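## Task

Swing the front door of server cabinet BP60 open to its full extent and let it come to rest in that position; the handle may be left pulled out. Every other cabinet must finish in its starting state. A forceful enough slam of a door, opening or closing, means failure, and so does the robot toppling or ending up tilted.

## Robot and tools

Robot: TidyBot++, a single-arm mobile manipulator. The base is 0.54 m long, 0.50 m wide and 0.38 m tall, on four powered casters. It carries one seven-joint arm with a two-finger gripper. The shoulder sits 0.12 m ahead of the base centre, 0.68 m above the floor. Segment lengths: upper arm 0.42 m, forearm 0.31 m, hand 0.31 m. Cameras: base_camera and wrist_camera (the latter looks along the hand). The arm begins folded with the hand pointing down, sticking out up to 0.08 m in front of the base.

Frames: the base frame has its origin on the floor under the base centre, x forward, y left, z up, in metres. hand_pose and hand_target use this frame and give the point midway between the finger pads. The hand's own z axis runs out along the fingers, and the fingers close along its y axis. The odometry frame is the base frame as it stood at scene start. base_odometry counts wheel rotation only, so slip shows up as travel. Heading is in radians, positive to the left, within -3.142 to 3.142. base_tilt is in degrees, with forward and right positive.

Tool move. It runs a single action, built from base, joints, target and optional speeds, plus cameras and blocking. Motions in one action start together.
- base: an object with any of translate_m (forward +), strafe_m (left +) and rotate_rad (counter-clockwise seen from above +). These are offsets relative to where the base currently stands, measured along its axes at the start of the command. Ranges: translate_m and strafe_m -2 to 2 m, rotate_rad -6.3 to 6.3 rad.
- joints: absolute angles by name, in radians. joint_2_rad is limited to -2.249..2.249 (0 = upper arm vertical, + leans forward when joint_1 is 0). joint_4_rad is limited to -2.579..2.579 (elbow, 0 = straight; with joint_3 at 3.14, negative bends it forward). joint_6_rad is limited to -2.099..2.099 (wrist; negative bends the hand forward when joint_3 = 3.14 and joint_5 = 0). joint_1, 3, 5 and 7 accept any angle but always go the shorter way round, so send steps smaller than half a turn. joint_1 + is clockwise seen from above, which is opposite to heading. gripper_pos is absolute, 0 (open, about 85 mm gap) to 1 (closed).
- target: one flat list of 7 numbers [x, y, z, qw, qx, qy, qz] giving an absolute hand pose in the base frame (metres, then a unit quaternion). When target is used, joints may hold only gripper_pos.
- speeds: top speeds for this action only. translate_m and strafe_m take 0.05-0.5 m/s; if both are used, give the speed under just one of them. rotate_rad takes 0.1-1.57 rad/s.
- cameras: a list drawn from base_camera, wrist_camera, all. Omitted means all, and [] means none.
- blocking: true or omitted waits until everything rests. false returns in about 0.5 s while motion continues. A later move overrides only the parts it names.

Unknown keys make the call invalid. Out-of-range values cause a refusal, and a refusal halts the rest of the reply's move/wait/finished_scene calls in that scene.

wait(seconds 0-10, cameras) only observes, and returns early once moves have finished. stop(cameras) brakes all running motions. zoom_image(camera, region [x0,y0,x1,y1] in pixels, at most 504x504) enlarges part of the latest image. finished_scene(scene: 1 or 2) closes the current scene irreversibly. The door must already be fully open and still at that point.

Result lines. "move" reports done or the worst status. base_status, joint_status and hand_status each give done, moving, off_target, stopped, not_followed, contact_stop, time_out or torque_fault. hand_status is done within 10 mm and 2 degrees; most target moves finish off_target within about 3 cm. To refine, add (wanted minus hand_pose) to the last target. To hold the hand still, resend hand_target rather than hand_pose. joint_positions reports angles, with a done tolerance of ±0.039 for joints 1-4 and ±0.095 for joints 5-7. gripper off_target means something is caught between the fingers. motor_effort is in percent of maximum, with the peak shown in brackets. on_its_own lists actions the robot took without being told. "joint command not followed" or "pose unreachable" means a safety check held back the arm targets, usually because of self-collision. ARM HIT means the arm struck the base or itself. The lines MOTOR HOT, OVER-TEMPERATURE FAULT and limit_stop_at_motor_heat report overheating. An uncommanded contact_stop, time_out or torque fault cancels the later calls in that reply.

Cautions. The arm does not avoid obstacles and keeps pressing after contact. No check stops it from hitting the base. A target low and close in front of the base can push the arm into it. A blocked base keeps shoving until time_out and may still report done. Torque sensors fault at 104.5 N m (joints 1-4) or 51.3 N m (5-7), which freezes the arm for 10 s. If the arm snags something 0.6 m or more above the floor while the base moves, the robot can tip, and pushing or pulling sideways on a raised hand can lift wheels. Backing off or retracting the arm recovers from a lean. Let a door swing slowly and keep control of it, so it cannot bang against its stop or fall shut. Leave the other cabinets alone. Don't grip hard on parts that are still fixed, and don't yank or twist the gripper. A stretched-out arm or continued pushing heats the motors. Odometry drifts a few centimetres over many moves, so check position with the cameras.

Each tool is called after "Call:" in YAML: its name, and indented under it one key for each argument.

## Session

Call:
move:
  cameras: ["all"]

Scene clock: 0.00 s.
base_odometry: x=+0.000 y=+0.000 heading=+0.000
base_tilt: forward=-0.4 right=-0.4
base_status: not commanded
joint_positions: joint_1_rad=+0.001 joint_2_rad=-0.398 joint_3_rad=+3.169 joint_4_rad=-2.499 joint_5_rad=+0.038 joint_6_rad=-0.828 joint_7_rad=+1.588 gripper_pos=+0.000
joint_status: not commanded
motor_effort: joint_1_rad=+0 joint_2_rad=-2 joint_3_rad=-1 joint_4_rad=+16 joint_5_rad=+0 joint_6_rad=+2 joint_7_rad=+0
hand_pose: x=+0.2928 y=-0.0111 z=+0.6064 quat_wxyz=(+0.012, +0.994, +0.006, +0.106) (m; base frame)
hand_target: x=+0.2917 y=-0.0111 z=+0.6056 quat_wxyz=(+0.012, +0.994, +0.006, +0.104) (m; base frame)
hand_status: not commanded
pictures: base_camera, wrist_camera
Images, in order (width x height): base_camera 644x364, wrist_camera 644x476.

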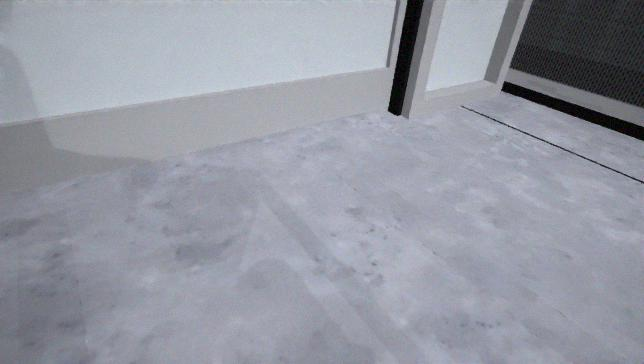

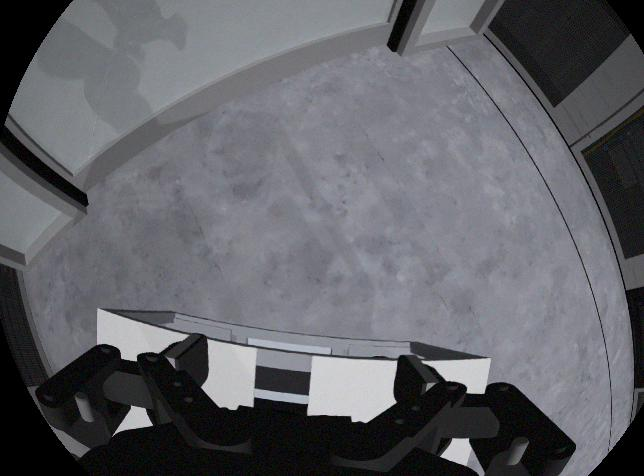

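Call:
move:
  joints: {"joint_6_rad": 0.5, "gripper_pos": 1.0}
  cameras: ["all"]

Scene clock: 6.93 s.
move: done
base_odometry: x=+0.000 y=+0.000 heading=+0.000
base_tilt: forward=-0.4 right=-0.4
base_status: not commanded
joint_positions: joint_1_rad=+0.001 joint_2_rad=-0.398 joint_3_rad=+3.169 joint_4_rad=-2.496 joint_5_rad=+0.038 joint_6_rad=+0.437 joint_7_rad=+1.588 gripper_pos=+0.999
joint_status: all done
motor_effort: joint_1_rad=+0(0) joint_2_rad=-6(7) joint_3_rad=-1(1) joint_4_rad=+20(20) joint_5_rad=+0(1) joint_6_rad=+9(9) joint_7_rad=+0(1)
hand_pose: x=+0.5378 y=-0.0070 z=+0.8832 quat_wxyz=(+0.016, +0.738, +0.011, +0.674) (m; base frame)
hand_target: x=+0.5381 y=-0.0066 z=+0.8996 quat_wxyz=(+0.016, +0.719, +0.011, +0.695) (m; base frame)
hand_status: not commanded
pictures: base_camera, wrist_camera
Images, in order (width x height): base_camera 644x364, wrist_camera 644x476.

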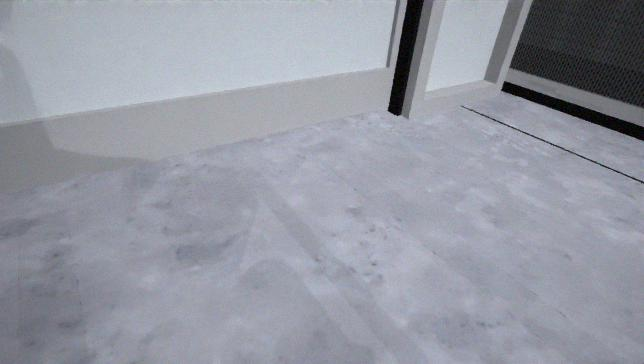

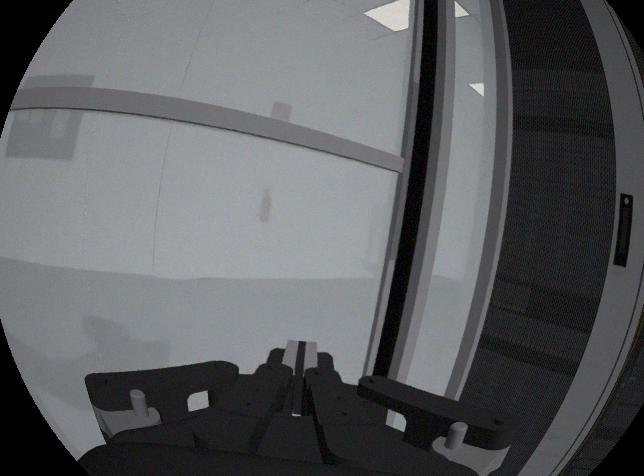

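Call:
move:
  joints: {"joint_1_rad": 1.3}
  cameras: ["wrist_camera"]

Scene clock: 16.33 s.
move: done
base_odometry: x=+0.000 y=+0.000 heading=+0.000
base_tilt: forward=-0.4 right=-0.4
base_status: not commanded
joint_positions: joint_1_rad=+1.285 joint_2_rad=-0.398 joint_3_rad=+3.169 joint_4_rad=-2.496 joint_5_rad=+0.038 joint_6_rad=+0.437 joint_7_rad=+1.588 gripper_pos=+0.999
joint_status: all done
motor_effort: joint_1_rad=+0(1) joint_2_rad=-6(7) joint_3_rad=-1(2) joint_4_rad=+20(20) joint_5_rad=+0(0) joint_6_rad=+9(9) joint_7_rad=+1(1)
hand_pose: x=+0.2307 y=-0.4037 z=+0.8833 quat_wxyz=(+0.417, +0.598, -0.434, +0.530) (m; base frame)
hand_target: x=+0.2253 y=-0.4055 z=+0.8996 quat_wxyz=(+0.433, +0.579, -0.426, +0.544) (m; base frame)
hand_status: not commanded
pictures: wrist_camera
Images, in order (width x height): wrist_camera 644x476.

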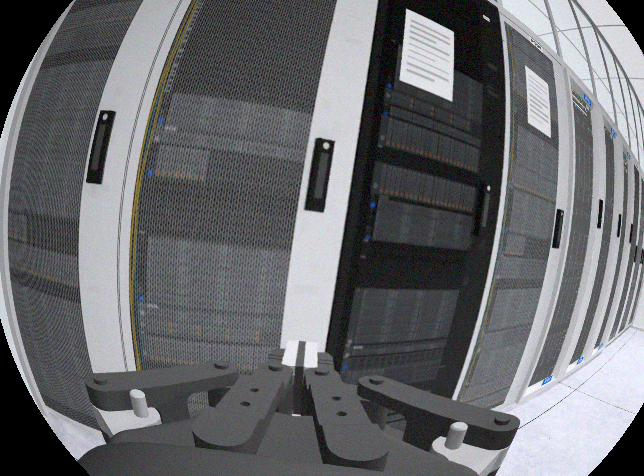

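Call:
zoom_image:
  camera: "wrist_camera"
  region: [460, 0, 644, 140]

Call:
zoom_image:
  camera: "wrist_camera"
  region: [500, 260, 644, 400]

Scaled by 2.739.

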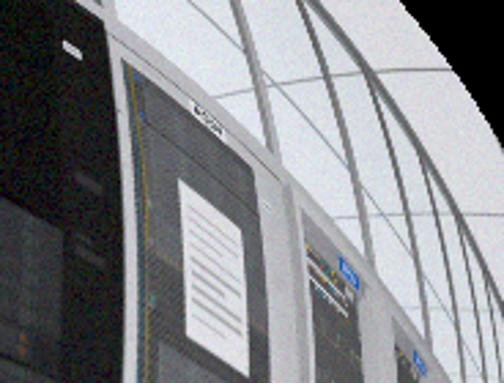

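Scaled by 3.500.

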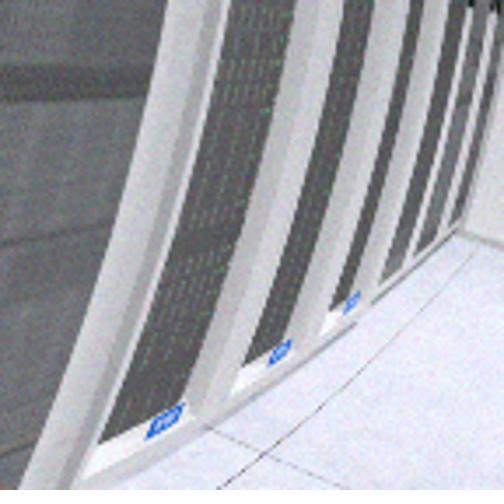

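Call:
move:
  joints: {"joint_6_rad": 1.0}
  cameras: ["wrist_camera"]

Scene clock: 28.77 s.
move: done
base_odometry: x=+0.000 y=+0.000 heading=+0.000
base_tilt: forward=-0.4 right=-0.4
base_status: not commanded
joint_positions: joint_1_rad=+1.285 joint_2_rad=-0.398 joint_3_rad=+3.169 joint_4_rad=-2.496 joint_5_rad=+0.038 joint_6_rad=+0.937 joint_7_rad=+1.588 gripper_pos=+0.999
joint_status: all done
motor_effort: joint_1_rad=+0(0) joint_2_rad=-6(8) joint_3_rad=-1(1) joint_4_rad=+19(22) joint_5_rad=+0(0) joint_6_rad=+8(11) joint_7_rad=+0(1)
hand_pose: x=+0.2271 y=-0.3794 z=+1.0352 quat_wxyz=(+0.514, +0.446, -0.319, +0.660) (m; base frame)
hand_target: x=+0.2198 y=-0.3727 z=+1.0500 quat_wxyz=(+0.528, +0.425, -0.308, +0.668) (m; base frame)
hand_status: not commanded
pictures: wrist_camera
Images, in order (width x height): wrist_camera 644x476.

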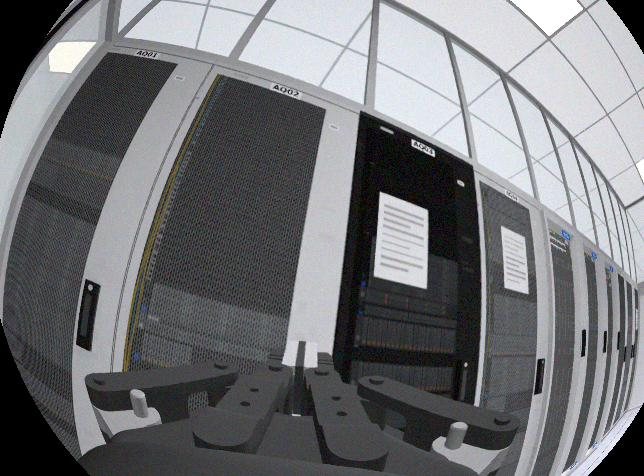

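Call:
zoom_image:
  camera: "wrist_camera"
  region: [460, 160, 644, 300]

Call:
move:
  joints: {"joint_1_rad": 2.3, "joint_6_rad": 0.75}
  cameras: ["wrist_camera"]

Scaled by 2.739.

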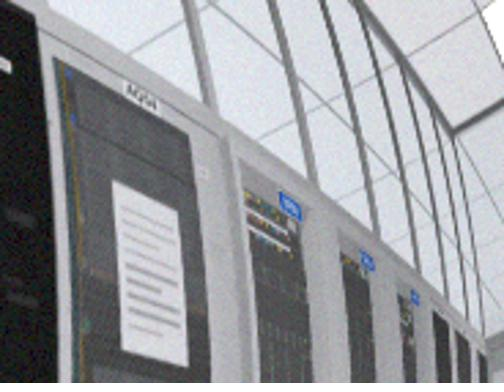

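Scene clock: 36.10 s.
move: done
base_odometry: x=+0.000 y=+0.000 heading=+0.000
base_tilt: forward=-0.4 right=-0.4
base_status: not commanded
joint_positions: joint_1_rad=+2.285 joint_2_rad=-0.398 joint_3_rad=+3.169 joint_4_rad=-2.496 joint_5_rad=+0.038 joint_6_rad=+0.825 joint_7_rad=+1.588 gripper_pos=+0.999
joint_status: all done
motor_effort: joint_1_rad=+0(1) joint_2_rad=-6(7) joint_3_rad=-1(2) joint_4_rad=+19(19) joint_5_rad=+0(0) joint_6_rad=+8(9) joint_7_rad=+0(1)
hand_pose: x=-0.1503 y=-0.3046 z=+1.0024 quat_wxyz=(+0.738, +0.258, -0.536, +0.319) (m; base frame)
hand_target: x=-0.1588 y=-0.3044 z=+0.9769 quat_wxyz=(+0.718, +0.267, -0.567, +0.304) (m; base frame)
hand_status: not commanded
pictures: wrist_camera
Images, in order (width x height): wrist_camera 644x476.

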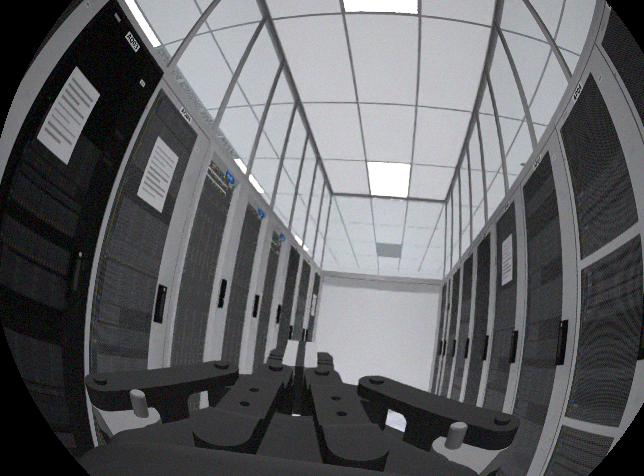

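Call:
zoom_image:
  camera: "wrist_camera"
  region: [480, 40, 644, 240]

Call:
zoom_image:
  camera: "wrist_camera"
  region: [180, 140, 340, 300]

Scaled by 2.520.

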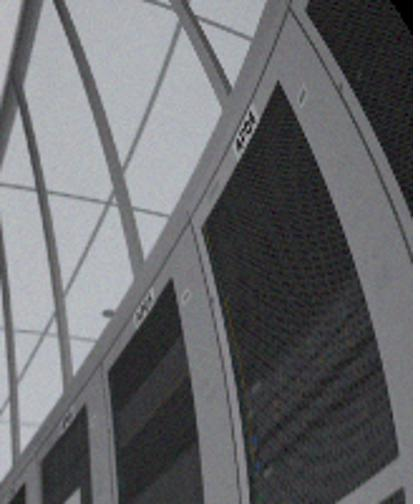

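Scaled by 3.150.

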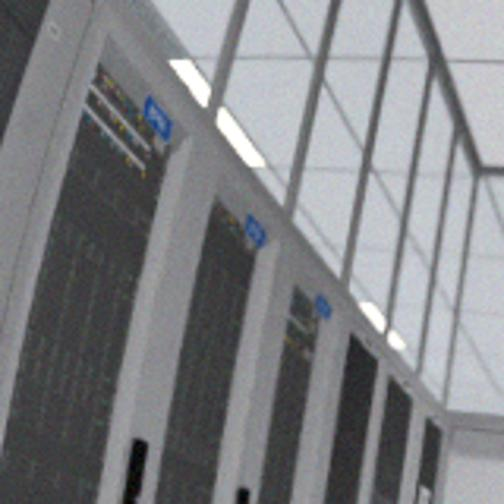

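Call:
move:
  base: {"rotate_rad": -2.46}
  joints: {"joint_1_rad": 0.0, "joint_6_rad": 0.75}
  cameras: ["all"]

Scene clock: 61.90 s.
move: done
base_odometry: x=+0.000 y=+0.000 heading=-2.460
base_tilt: forward=-0.4 right=-0.4
base_status: done
joint_positions: joint_1_rad=+0.015 joint_2_rad=-0.398 joint_3_rad=+3.169 joint_4_rad=-2.496 joint_5_rad=+0.038 joint_6_rad=+0.823 joint_7_rad=+1.588 gripper_pos=+0.999
joint_status: all done
motor_effort: joint_1_rad=+0(1) joint_2_rad=-6(8) joint_3_rad=-1(2) joint_4_rad=+19(20) joint_5_rad=+0(1) joint_6_rad=+8(10) joint_7_rad=+0(1)
hand_pose: x=+0.5256 y=-0.0099 z=+1.0018 quat_wxyz=(+0.022, +0.596, +0.007, +0.803) (m; base frame)
hand_target: x=+0.5311 y=-0.0044 z=+0.9769 quat_wxyz=(+0.016, +0.626, +0.012, +0.779) (m; base frame)
hand_status: not commanded
pictures: base_camera, wrist_camera
Images, in order (width x height): base_camera 644x364, wrist_camera 644x476.

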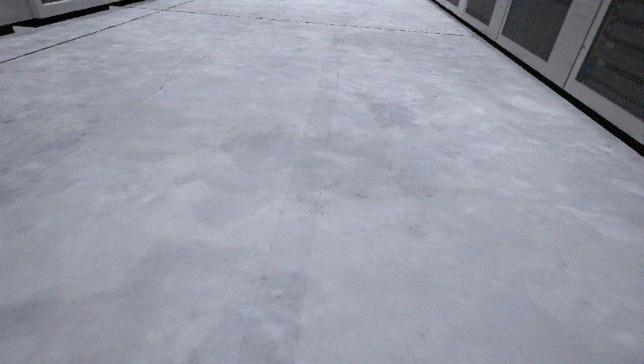

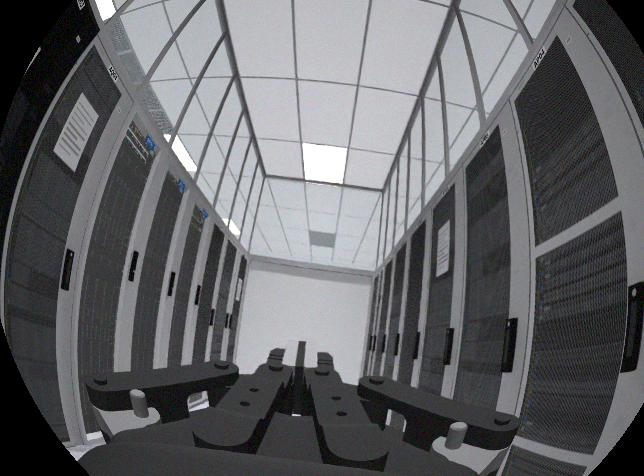

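Call:
zoom_image:
  camera: "wrist_camera"
  region: [130, 120, 230, 230]

Call:
zoom_image:
  camera: "wrist_camera"
  region: [380, 40, 560, 240]

Scaled by 4.582.

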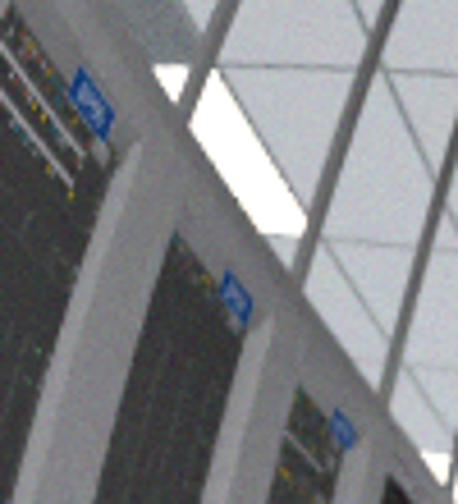

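Scaled by 2.520.

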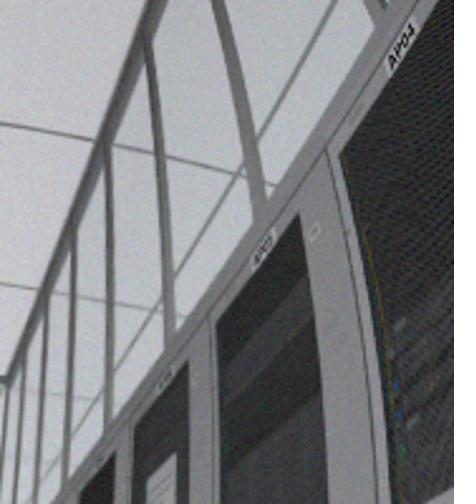

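Call:
move:
  base: {"translate_m": 1.3}
  joints: {"joint_1_rad": -0.7}
  cameras: ["all"]

Scene clock: 79.67 s.
move: done
base_odometry: x=-1.009 y=-0.820 heading=-2.460
base_tilt: forward=-0.4 right=-0.5
base_status: done
joint_positions: joint_1_rad=-0.685 joint_2_rad=-0.398 joint_3_rad=+3.169 joint_4_rad=-2.496 joint_5_rad=+0.038 joint_6_rad=+0.820 joint_7_rad=+1.588 gripper_pos=+0.999
joint_status: all done
motor_effort: joint_1_rad=+0(1) joint_2_rad=-6(9) joint_3_rad=-1(2) joint_4_rad=+19(20) joint_5_rad=+0(0) joint_6_rad=+9(9) joint_7_rad=+0(1)
hand_pose: x=+0.4364 y=+0.2545 z=+1.0013 quat_wxyz=(-0.255, +0.558, +0.212, +0.761) (m; base frame)
hand_target: x=+0.4370 y=+0.2621 z=+0.9769 quat_wxyz=(-0.252, +0.584, +0.226, +0.737) (m; base frame)
hand_status: not commanded
pictures: base_camera, wrist_camera
Images, in order (width x height): base_camera 644x364, wrist_camera 644x476.

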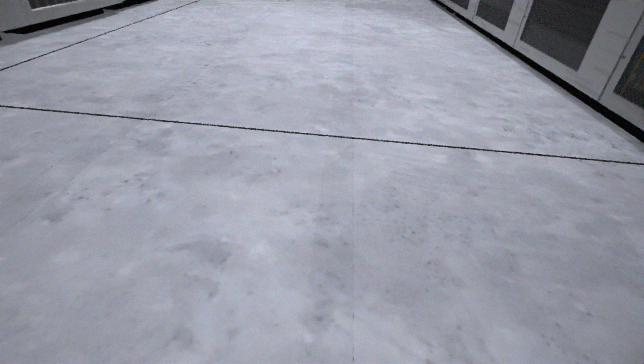

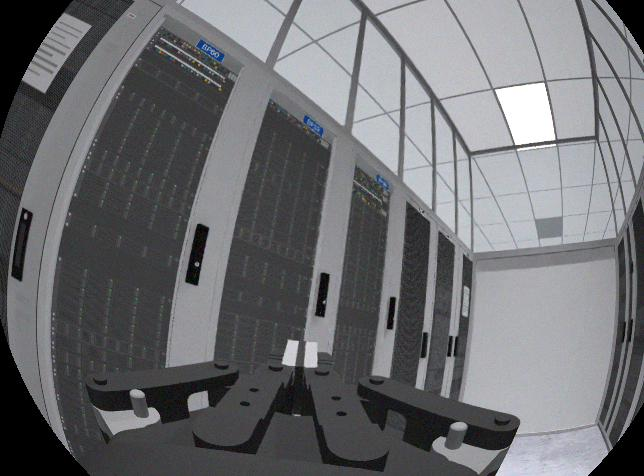

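Call:
zoom_image:
  camera: "wrist_camera"
  region: [150, 20, 400, 220]

Call:
zoom_image:
  camera: "wrist_camera"
  region: [150, 200, 350, 360]

Scaled by 2.016.

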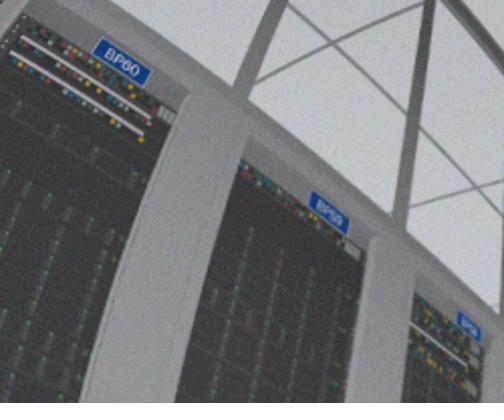

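Scaled by 2.520.

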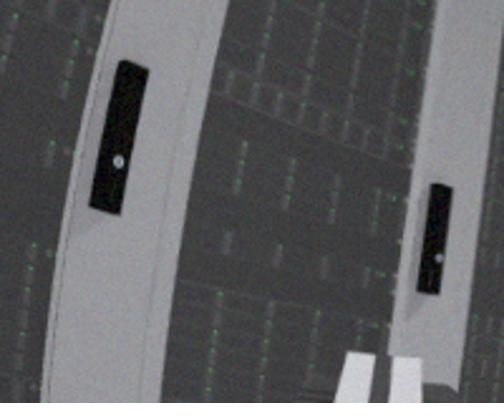

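Call:
move:
  base: {"translate_m": 0.65, "rotate_rad": 1.571}
  joints: {"joint_1_rad": 0.0, "joint_6_rad": 0.5}
  cameras: ["all"]

Scene clock: 104.17 s.
move: done
base_odometry: x=-1.514 y=-1.229 heading=-0.889
base_tilt: forward=-0.4 right=-0.4
base_status: done
joint_positions: joint_1_rad=-0.014 joint_2_rad=-0.399 joint_3_rad=+3.169 joint_4_rad=-2.496 joint_5_rad=+0.038 joint_6_rad=+0.574 joint_7_rad=+1.588 gripper_pos=+0.999
joint_status: all done
motor_effort: joint_1_rad=+0(1) joint_2_rad=-6(8) joint_3_rad=-1(2) joint_4_rad=+19(20) joint_5_rad=+0(0) joint_6_rad=+9(10) joint_7_rad=+0(1)
hand_pose: x=+0.5385 y=+0.0004 z=+0.9263 quat_wxyz=(+0.011, +0.690, +0.016, +0.724) (m; base frame)
hand_target: x=+0.5382 y=-0.0061 z=+0.8996 quat_wxyz=(+0.016, +0.719, +0.011, +0.695) (m; base frame)
hand_status: not commanded
pictures: base_camera, wrist_camera
Images, in order (width x height): base_camera 644x364, wrist_camera 644x476.

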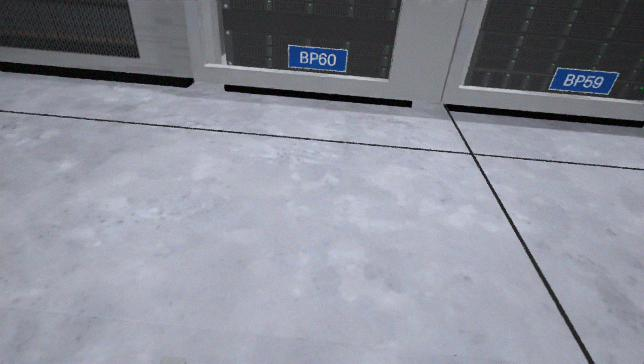

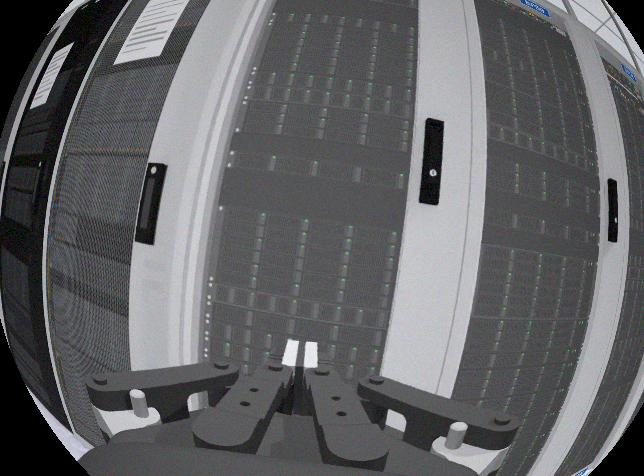

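Call:
move:
  base: {"strafe_m": -0.26}
  joints: {"joint_1_rad": 0.0, "joint_2_rad": -0.12, "joint_3_rad": 3.169, "joint_4_rad": -1.68, "joint_5_rad": 0.0, "joint_6_rad": 0.03, "joint_7_rad": 1.6, "gripper_pos": 0.65}
  cameras: ["all"]

Scene clock: 159.83 s.
move: done
base_odometry: x=-1.716 y=-1.393 heading=-0.888
base_tilt: forward=-0.4 right=-0.4
base_status: done
joint_positions: joint_1_rad=-0.009 joint_2_rad=-0.145 joint_3_rad=+3.173 joint_4_rad=-1.688 joint_5_rad=+0.038 joint_6_rad=+0.106 joint_7_rad=+1.588 gripper_pos=+0.650
joint_status: all done
motor_effort: joint_1_rad=+0(2) joint_2_rad=-19(19) joint_3_rad=-1(3) joint_4_rad=+22(22) joint_5_rad=+0(1) joint_6_rad=+9(11) joint_7_rad=+0(1)
hand_pose: x=+0.6813 y=-0.0121 z=+1.1483 quat_wxyz=(+0.026, +0.658, +0.010, +0.752) (m; base frame)
hand_target: x=+0.6941 y=-0.0157 z=+1.1156 quat_wxyz=(+0.019, +0.693, +0.000, +0.721) (m; base frame)
hand_status: not commanded
pictures: base_camera, wrist_camera
Images, in order (width x height): base_camera 644x364, wrist_camera 644x476.

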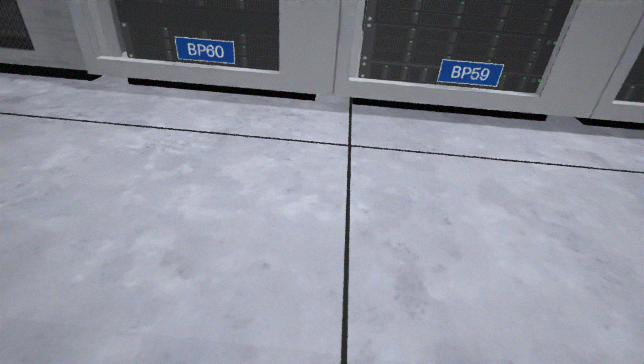

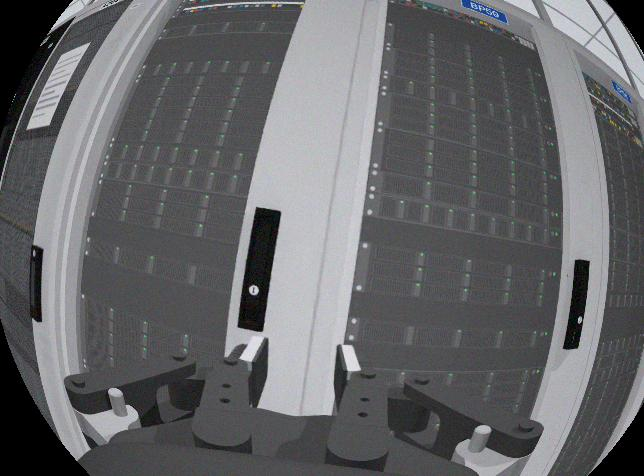

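Call:
move:
  base: {"rotate_rad": -0.02}
  joints: {"joint_6_rad": -0.1}
  cameras: ["all"]

Scene clock: 231.27 s.
move: done
base_odometry: x=-1.716 y=-1.393 heading=-0.908
base_tilt: forward=-0.4 right=-0.4
base_status: done
joint_positions: joint_1_rad=-0.005 joint_2_rad=-0.137 joint_3_rad=+3.172 joint_4_rad=-1.681 joint_5_rad=+0.038 joint_6_rad=-0.044 joint_7_rad=+1.588 gripper_pos=+0.650
joint_status: all done
motor_effort: joint_1_rad=+0(2) joint_2_rad=-19(20) joint_3_rad=-1(3) joint_4_rad=+22(24) joint_5_rad=+0(0) joint_6_rad=+9(10) joint_7_rad=+0(1)
hand_pose: x=+0.6872 y=-0.0150 z=+1.1019 quat_wxyz=(+0.027, +0.713, +0.009, +0.701) (m; base frame)
hand_target: x=+0.6932 y=-0.0156 z=+1.0752 quat_wxyz=(+0.018, +0.738, +0.000, +0.675) (m; base frame)
hand_status: not commanded
pictures: base_camera, wrist_camera
Images, in order (width x height): base_camera 644x364, wrist_camera 644x476.

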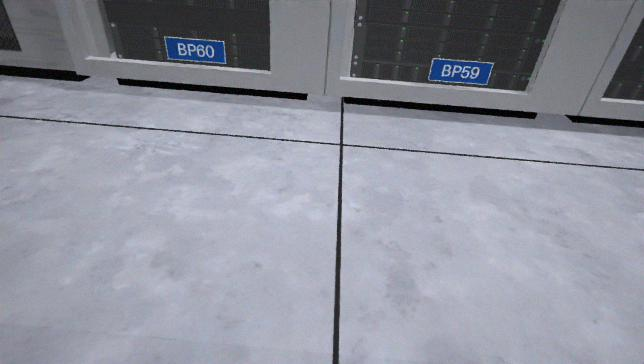

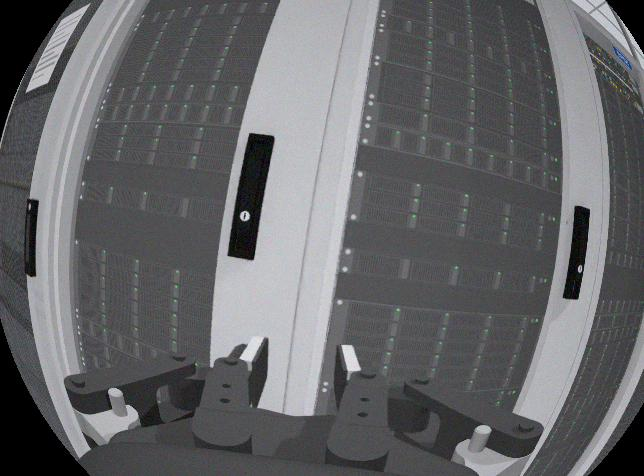

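Call:
move:
  base: {"strafe_m": 0.105, "translate_m": 0.15, "rotate_rad": -0.012}
  speeds: {"strafe_m": 0.2}
  cameras: ["all"]

Scene clock: 284.90 s.
move: done
base_odometry: x=-1.541 y=-1.447 heading=-0.920
base_tilt: forward=-0.4 right=-0.4
base_status: done
joint_positions: joint_1_rad=-0.003 joint_2_rad=-0.132 joint_3_rad=+3.172 joint_4_rad=-1.681 joint_5_rad=+0.038 joint_6_rad=-0.044 joint_7_rad=+1.588 gripper_pos=+0.650
joint_status: not commanded
motor_effort: joint_1_rad=+0(2) joint_2_rad=-19(21) joint_3_rad=-1(4) joint_4_rad=+22(22) joint_5_rad=+0(0) joint_6_rad=+9(9) joint_7_rad=+0(1)
hand_pose: x=+0.6894 y=-0.0165 z=+1.0988 quat_wxyz=(+0.028, +0.715, +0.008, +0.699) (m; base frame)
hand_target: x=+0.6932 y=-0.0156 z=+1.0752 quat_wxyz=(+0.018, +0.738, +0.000, +0.675) (m; base frame)
hand_status: not commanded
pictures: base_camera, wrist_camera
Images, in order (width x height): base_camera 644x364, wrist_camera 644x476.

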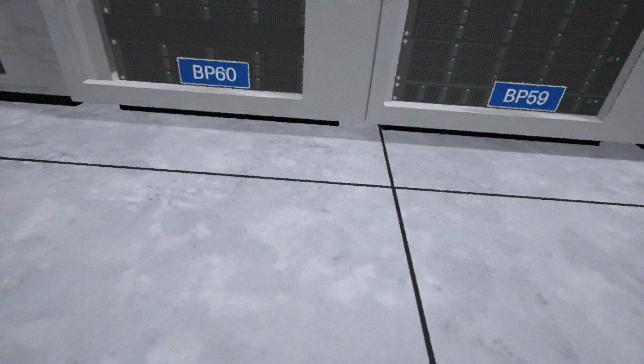

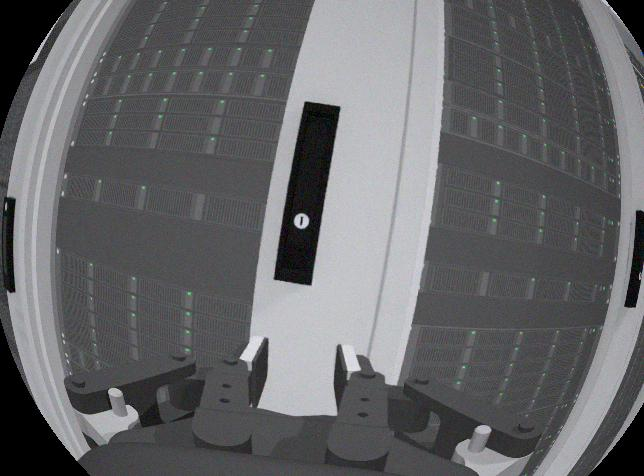

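Call:
move:
  base: {"translate_m": 0.1}
  speeds: {"translate_m": 0.2}
  joints: {"joint_1_rad": -0.035, "joint_7_rad": 1.55}
  cameras: ["all"]

Scene clock: 327.77 s.
move: done
base_odometry: x=-1.480 y=-1.526 heading=-0.919
base_tilt: forward=-0.4 right=-0.4
base_status: done
joint_positions: joint_1_rad=-0.027 joint_2_rad=-0.125 joint_3_rad=+3.171 joint_4_rad=-1.681 joint_5_rad=+0.038 joint_6_rad=-0.044 joint_7_rad=+1.577 gripper_pos=+0.650
joint_status: all done
motor_effort: joint_1_rad=+0(1) joint_2_rad=-20(22) joint_3_rad=-1(2) joint_4_rad=+22(22) joint_5_rad=+0(0) joint_6_rad=+9(9) joint_7_rad=+0(1)
hand_pose: x=+0.6924 y=-0.0016 z=+1.0950 quat_wxyz=(+0.015, +0.717, +0.013, +0.697) (m; base frame)
hand_target: x=+0.6934 y=+0.0045 z=+1.0752 quat_wxyz=(-0.011, +0.738, -0.006, +0.675) (m; base frame)
hand_status: not commanded
pictures: base_camera, wrist_camera
Images, in order (width x height): base_camera 644x364, wrist_camera 644x476.

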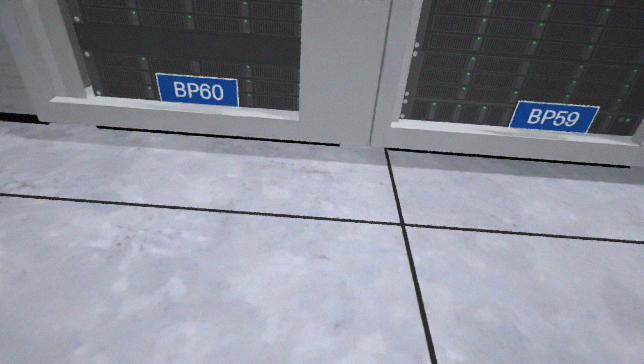

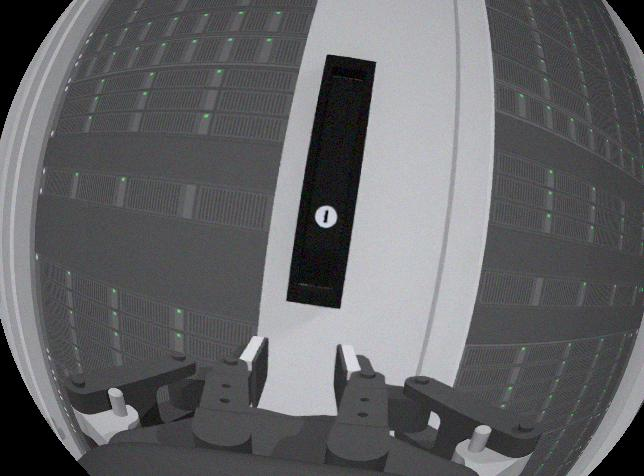

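Call:
zoom_image:
  camera: "wrist_camera"
  region: [260, 40, 400, 330]

Scaled by 1.738.

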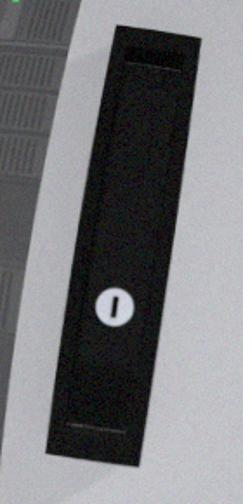

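Call:
move:
  base: {"translate_m": 0.02, "strafe_m": 0.01, "rotate_rad": -0.02}
  speeds: {"translate_m": 0.1}
  joints: {"joint_4_rad": -1.545, "joint_6_rad": -0.207}
  cameras: ["all"]

Scene clock: 401.50 s.
move: done
base_odometry: x=-1.460 y=-1.536 heading=-0.940
base_tilt: forward=-0.4 right=-0.4
base_status: done
joint_positions: joint_1_rad=-0.029 joint_2_rad=-0.120 joint_3_rad=+3.171 joint_4_rad=-1.548 joint_5_rad=+0.038 joint_6_rad=-0.133 joint_7_rad=+1.577 gripper_pos=+0.650
joint_status: all done
motor_effort: joint_1_rad=+0(2) joint_2_rad=-19(23) joint_3_rad=-1(4) joint_4_rad=+22(23) joint_5_rad=+0(0) joint_6_rad=+9(10) joint_7_rad=+0(1)
hand_pose: x=+0.6915 y=-0.0014 z=+1.1473 quat_wxyz=(+0.016, +0.703, +0.013, +0.710) (m; base frame)
hand_target: x=+0.6907 y=+0.0044 z=+1.1262 quat_wxyz=(-0.011, +0.728, -0.006, +0.685) (m; base frame)
hand_status: not commanded
pictures: base_camera, wrist_camera
Images, in order (width x height): base_camera 644x364, wrist_camera 644x476.

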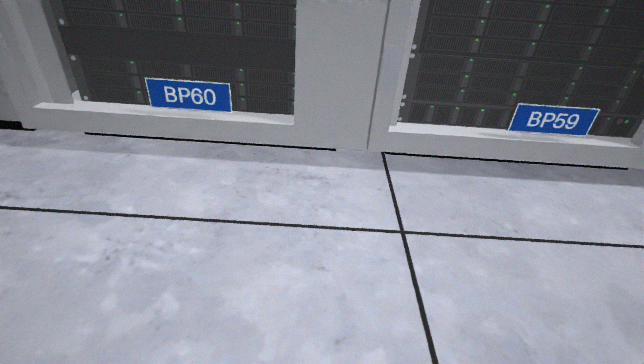

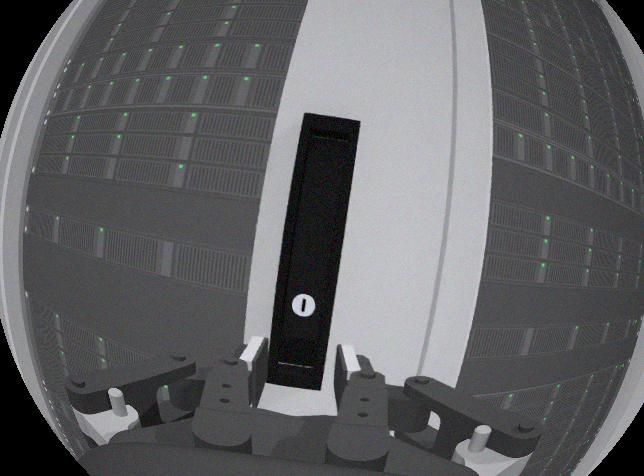

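Call:
move:
  base: {"translate_m": 0.035}
  speeds: {"translate_m": 0.06}
  cameras: ["wrist_camera"]

Scene clock: 433.73 s.
move: done
base_odometry: x=-1.439 y=-1.565 heading=-0.940
base_tilt: forward=-0.4 right=-0.4
base_status: done
joint_positions: joint_1_rad=-0.029 joint_2_rad=-0.120 joint_3_rad=+3.171 joint_4_rad=-1.548 joint_5_rad=+0.038 joint_6_rad=-0.134 joint_7_rad=+1.577 gripper_pos=+0.650
joint_status: not commanded
motor_effort: joint_1_rad=+0(1) joint_2_rad=-19(23) joint_3_rad=-1(2) joint_4_rad=+21(22) joint_5_rad=+0(0) joint_6_rad=+9(9) joint_7_rad=+0(1)
hand_pose: x=+0.6913 y=-0.0015 z=+1.1469 quat_wxyz=(+0.016, +0.704, +0.013, +0.710) (m; base frame)
hand_target: x=+0.6907 y=+0.0044 z=+1.1262 quat_wxyz=(-0.011, +0.728, -0.006, +0.685) (m; base frame)
hand_status: not commanded
pictures: wrist_camera
Images, in order (width x height): wrist_camera 644x476.

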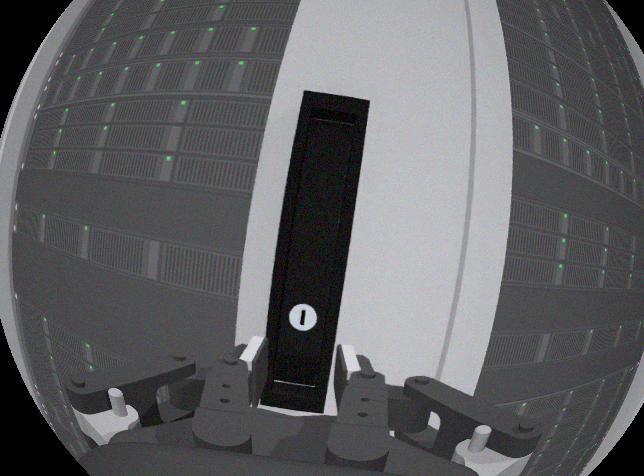

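Call:
zoom_image:
  camera: "wrist_camera"
  region: [220, 270, 380, 420]

Scaled by 3.150.

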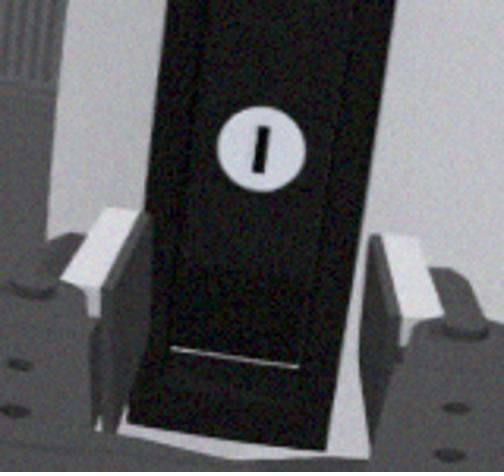

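Call:
move:
  base: {"translate_m": 0.015}
  speeds: {"translate_m": 0.05}
  cameras: ["wrist_camera"]

Call:
zoom_image:
  camera: "wrist_camera"
  region: [220, 270, 380, 420]

Scene clock: 447.63 s.
move: done
base_odometry: x=-1.430 y=-1.577 heading=-0.939
base_tilt: forward=-0.4 right=-0.4
base_status: done
joint_positions: joint_1_rad=-0.029 joint_2_rad=-0.120 joint_3_rad=+3.171 joint_4_rad=-1.548 joint_5_rad=+0.038 joint_6_rad=-0.135 joint_7_rad=+1.577 gripper_pos=+0.650
joint_status: not commanded
motor_effort: joint_1_rad=+0(1) joint_2_rad=-19(24) joint_3_rad=-1(2) joint_4_rad=+22(23) joint_5_rad=+0(0) joint_6_rad=+9(9) joint_7_rad=+0(0)
hand_pose: x=+0.6913 y=-0.0015 z=+1.1469 quat_wxyz=(+0.016, +0.704, +0.013, +0.710) (m; base frame)
hand_target: x=+0.6907 y=+0.0044 z=+1.1262 quat_wxyz=(-0.011, +0.728, -0.006, +0.685) (m; base frame)
hand_status: not commanded
pictures: wrist_camera
Images, in order (width x height): wrist_camera 644x476.

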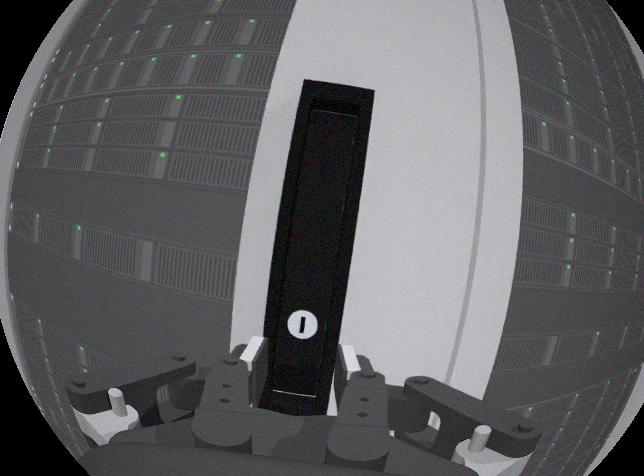

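Scaled by 3.150.

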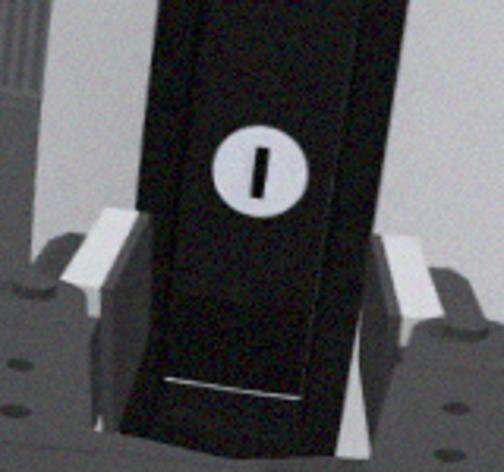

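Call:
move:
  base: {"translate_m": 0.01}
  speeds: {"translate_m": 0.05}
  cameras: ["wrist_camera"]

Call:
zoom_image:
  camera: "wrist_camera"
  region: [220, 270, 380, 420]

Scene clock: 453.70 s.
move: done
base_odometry: x=-1.424 y=-1.585 heading=-0.939
base_tilt: forward=-0.4 right=-0.4
base_status: done
joint_positions: joint_1_rad=-0.030 joint_2_rad=-0.127 joint_3_rad=+3.170 joint_4_rad=-1.547 joint_5_rad=+0.038 joint_6_rad=-0.144 joint_7_rad=+1.577 gripper_pos=+0.650
joint_status: not commanded
motor_effort: joint_1_rad=+0(1) joint_2_rad=-18(20) joint_3_rad=-1(2) joint_4_rad=+22(25) joint_5_rad=+0(0) joint_6_rad=+9(12) joint_7_rad=+1(1)
hand_pose: x=+0.6881 y=-0.0014 z=+1.1486 quat_wxyz=(+0.016, +0.705, +0.013, +0.709) (m; base frame)
hand_target: x=+0.6907 y=+0.0044 z=+1.1262 quat_wxyz=(-0.011, +0.728, -0.006, +0.685) (m; base frame)
hand_status: not commanded
pictures: wrist_camera
Images, in order (width x height): wrist_camera 644x476.

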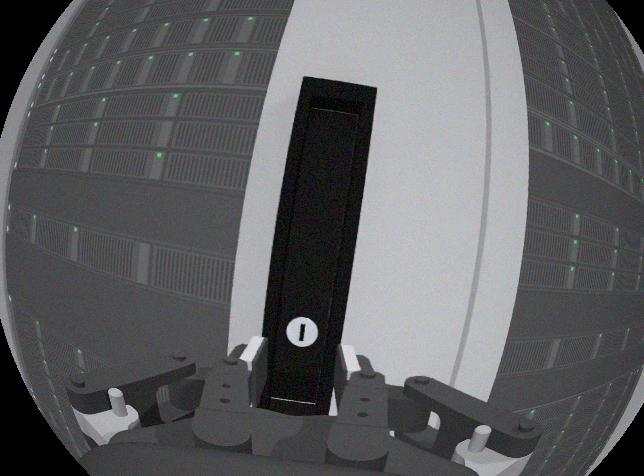

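Scaled by 3.150.

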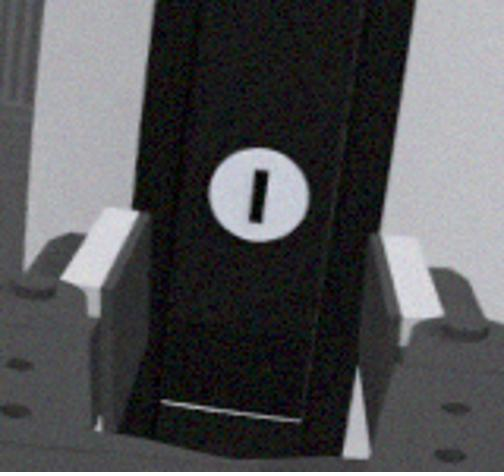

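Call:
move:
  joints: {"gripper_pos": 1.0}
  cameras: ["wrist_camera"]

Call:
zoom_image:
  camera: "wrist_camera"
  region: [220, 270, 380, 420]

Scene clock: 461.40 s.
move: off_target
base_odometry: x=-1.424 y=-1.585 heading=-0.939
base_tilt: forward=-0.4 right=-0.4
base_status: not commanded
joint_positions: joint_1_rad=-0.032 joint_2_rad=-0.129 joint_3_rad=+3.170 joint_4_rad=-1.547 joint_5_rad=+0.038 joint_6_rad=-0.147 joint_7_rad=+1.577 gripper_pos=+0.821
joint_status: gripper_pos off_target (ended at +0.821, target +1.000)
motor_effort: joint_1_rad=+0(2) joint_2_rad=-16(17) joint_3_rad=-2(3) joint_4_rad=+22(24) joint_5_rad=+1(2) joint_6_rad=+10(11) joint_7_rad=+1(2)
hand_pose: x=+0.6871 y=-0.0002 z=+1.1489 quat_wxyz=(+0.015, +0.705, +0.013, +0.709) (m; base frame)
hand_target: x=+0.6907 y=+0.0044 z=+1.1262 quat_wxyz=(-0.011, +0.728, -0.006, +0.685) (m; base frame)
hand_status: not commanded
pictures: wrist_camera
Images, in order (width x height): wrist_camera 644x476.

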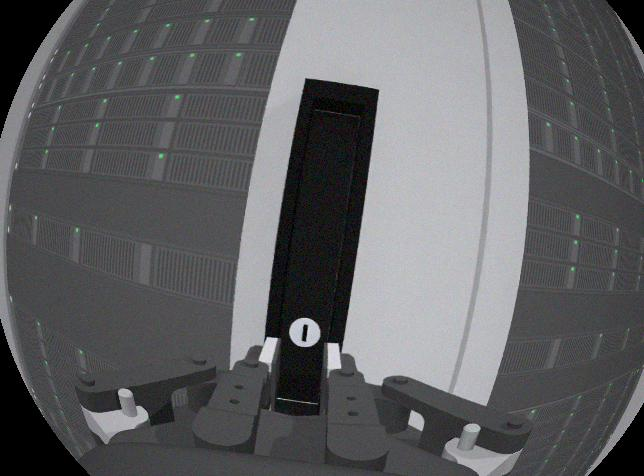

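Scaled by 3.150.

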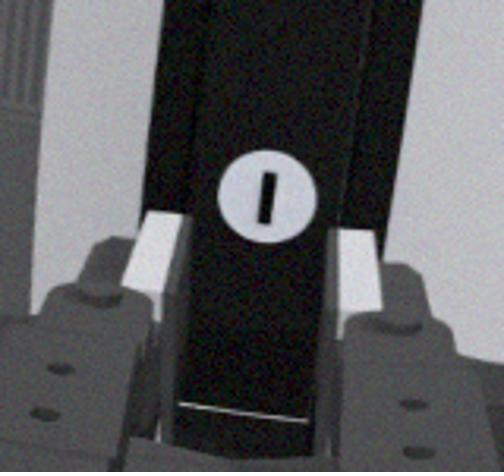

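Call:
move:
  base: {"translate_m": -0.035}
  speeds: {"translate_m": 0.06}
  cameras: ["wrist_camera"]

Scene clock: 467.17 s.
move: done
base_odometry: x=-1.445 y=-1.557 heading=-0.939
base_tilt: forward=-0.4 right=-0.4
base_status: done
joint_positions: joint_1_rad=-0.032 joint_2_rad=-0.120 joint_3_rad=+3.170 joint_4_rad=-1.531 joint_5_rad=+0.038 joint_6_rad=-0.148 joint_7_rad=+1.577 gripper_pos=+0.824
joint_status: not commanded
motor_effort: joint_1_rad=+0(2) joint_2_rad=-17(24) joint_3_rad=-1(3) joint_4_rad=+19(21) joint_5_rad=+1(2) joint_6_rad=+7(9) joint_7_rad=+1(2)
hand_pose: x=+0.6908 y=-0.0001 z=+1.1528 quat_wxyz=(+0.015, +0.703, +0.013, +0.711) (m; base frame)
hand_target: x=+0.6907 y=+0.0044 z=+1.1262 quat_wxyz=(-0.011, +0.728, -0.006, +0.685) (m; base frame)
hand_status: not commanded
pictures: wrist_camera
Images, in order (width x height): wrist_camera 644x476.

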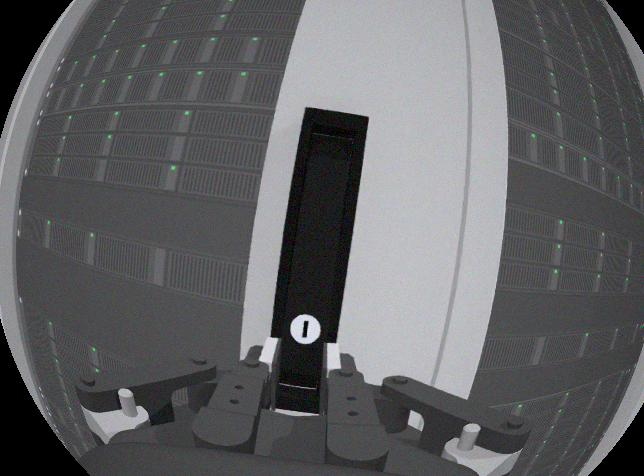

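Call:
move:
  base: {"translate_m": -0.03}
  speeds: {"translate_m": 0.06}
  joints: {"joint_4_rad": -1.52}
  cameras: ["wrist_camera"]

Scene clock: 472.93 s.
move: done
base_odometry: x=-1.463 y=-1.532 heading=-0.939
base_tilt: forward=-0.4 right=-0.4
base_status: done
joint_positions: joint_1_rad=-0.032 joint_2_rad=-0.111 joint_3_rad=+3.170 joint_4_rad=-1.505 joint_5_rad=+0.038 joint_6_rad=-0.149 joint_7_rad=+1.577 gripper_pos=+0.831
joint_status: all done
motor_effort: joint_1_rad=+1(2) joint_2_rad=-20(25) joint_3_rad=+0(1) joint_4_rad=+18(21) joint_5_rad=+0(1) joint_6_rad=+6(8) joint_7_rad=+0(1)
hand_pose: x=+0.6934 y=+0.0004 z=+1.1639 quat_wxyz=(+0.015, +0.697, +0.013, +0.717) (m; base frame)
hand_target: x=+0.6898 y=+0.0043 z=+1.1417 quat_wxyz=(-0.011, +0.720, -0.006, +0.694) (m; base frame)
hand_status: not commanded
pictures: wrist_camera
Images, in order (width x height): wrist_camera 644x476.

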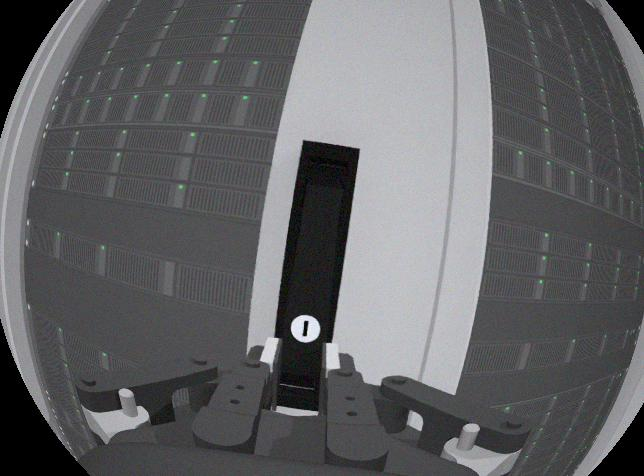

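Call:
move:
  base: {"translate_m": -0.018}
  speeds: {"translate_m": 0.05}
  joints: {"joint_4_rad": -1.495}
  cameras: ["wrist_camera"]

Call:
zoom_image:
  camera: "wrist_camera"
  region: [200, 120, 400, 420]

Scene clock: 479.23 s.
move: done
base_odometry: x=-1.473 y=-1.518 heading=-0.939
base_tilt: forward=-0.4 right=-0.4
base_status: done
joint_positions: joint_1_rad=-0.033 joint_2_rad=-0.109 joint_3_rad=+3.169 joint_4_rad=-1.483 joint_5_rad=+0.038 joint_6_rad=-0.149 joint_7_rad=+1.577 gripper_pos=+0.841
joint_status: all done
motor_effort: joint_1_rad=+0(2) joint_2_rad=-23(26) joint_3_rad=-1(3) joint_4_rad=+19(22) joint_5_rad=+0(1) joint_6_rad=+7(9) joint_7_rad=+0(1)
hand_pose: x=+0.6930 y=+0.0014 z=+1.1759 quat_wxyz=(+0.014, +0.690, +0.014, +0.723) (m; base frame)
hand_target: x=+0.6886 y=+0.0042 z=+1.1572 quat_wxyz=(-0.011, +0.711, -0.006, +0.703) (m; base frame)
hand_status: not commanded
pictures: wrist_camera
Images, in order (width x height): wrist_camera 644x476.

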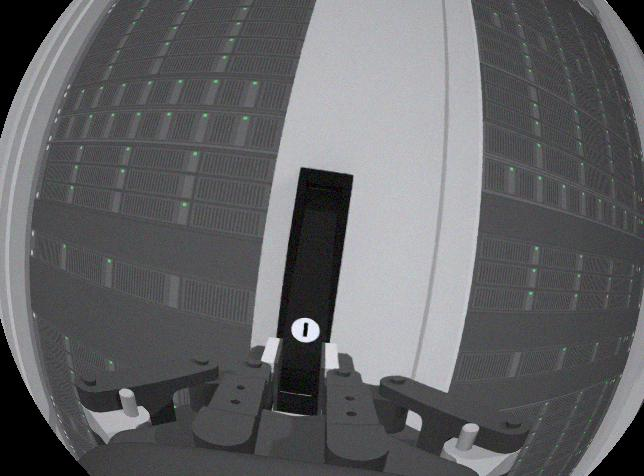

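Scaled by 1.680.

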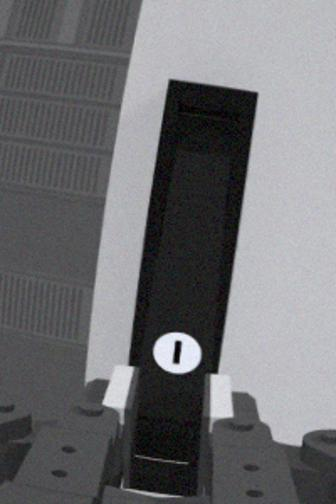

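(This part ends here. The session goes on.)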